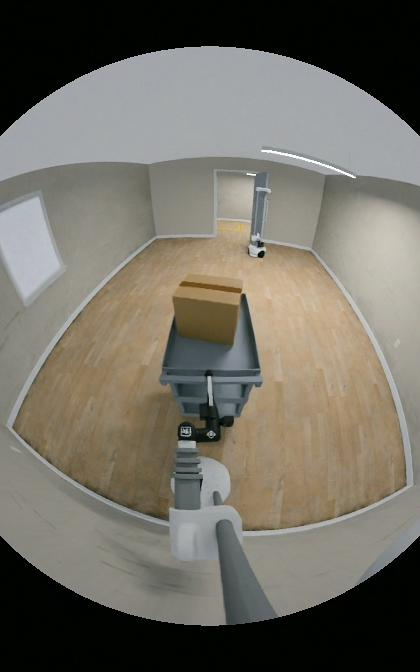

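Request:
{"name": "move", "arguments": {
  "r1": {"base":{"translate_m":-0.04},"pace":"slow","contact_limits":{"translate_m":0.6}},
  "blocking": false,
  "cameras": []
}}

Request:
{"name": "wait", "arguments": {
  "seconds": 2,
  "cameras": ["r1_head_left_camera","r2_head_camera"]
}}

Scene clock: 440.07 s.
move: r1 contact_stop
r1.base_odometry: x=-2.144 y=-0.737 heading=-2.330
r1.turned_by_wheels: +0.009
r1.turned_by_imu: +0.000
r1.base_tilt: forward=-1.6 right=+1.3
r1.lidar_m: 3.03 2.48 1.85 1.76 1.64 0.25 0.26 1.65 1.74 2.96 3.11 3.17
r1.base_status: translate_m contact_stop
r1.joint_positions: lift_m=+0.124 arm_m=+0.000 wrist_yaw_rad=+3.195 wrist_pitch_rad=+0.002 wrist_roll_rad=+0.000 gripper_m=+0.056
r1.joint_status: not commanded
r1.measured_speeds: translate_m=+0.049 strafe_m=-0.003 rotate_rad=+0.054 lift_m=+0.000 arm_m=+0.000 wrist_yaw_rad=+0.000 wrist_pitch_rad=+0.000 wrist_roll_rad=+0.000
r1.on_its_own: the wheels are slack since a contact_stop
r1.motor_effort: lift_m=+20(20) arm_m=+4(4) wheel_0=-9(31) wheel_1=-8(18) wheel_2=+7(29)
r1.servo_current: wrist_yaw_rad=33(52) wrist_pitch_rad=39(46) wrist_roll_rad=39(59) gripper_m=46(52)
r1.contact_limits: translate_m 0.6
r1.hand_pose: x=-0.1218 y=+0.0718 z=+0.3019 quat_wxyz=(-0.027, -0.001, +0.000, +1.000) (m; r1's base frame)
r1.wrist_depth_mm: - 133 133 293 - - - / - 118 133 293 - - - / - 114 140 294 - - - / - 134 189 293 - - - / 207 - - 322 - - - / 221 1229 194 342 188 1098 1078 / 218 759 750 153 732 768 788
r2: as last shown
r2.base_tilt: forward=-0.7 right=+0.0
r2.lidar_m: 0.44 0.52 2.43 1.01 0.50 0.41 0.39 0.45 0.76 2.34 2.58 0.46
r2.motor_effort: lift_m=+21(21) arm_m=+4(4) wheel_0=+7(8) wheel_1=-4(4) wheel_2=+9(9)
r2.servo_current: wrist_yaw_rad=59(59) wrist_pitch_rad=46(52) wrist_roll_rad=46(52) gripper_m=85(91)
r2.contact_limits: translate_m 0.4
r2.wrist_depth_mm: - - - 158 215 1618 530 / - - - 159 219 741 - / - 421 418 163 222 809 - / - 442 436 164 225 831 - / - 469 459 167 229 831 - / - - 186 170 178 - - / - - - - 236 1537 496
pictures: none
No camera images: "cameras" was empty.

not run: a stop that you did not command came earlier in this reply.


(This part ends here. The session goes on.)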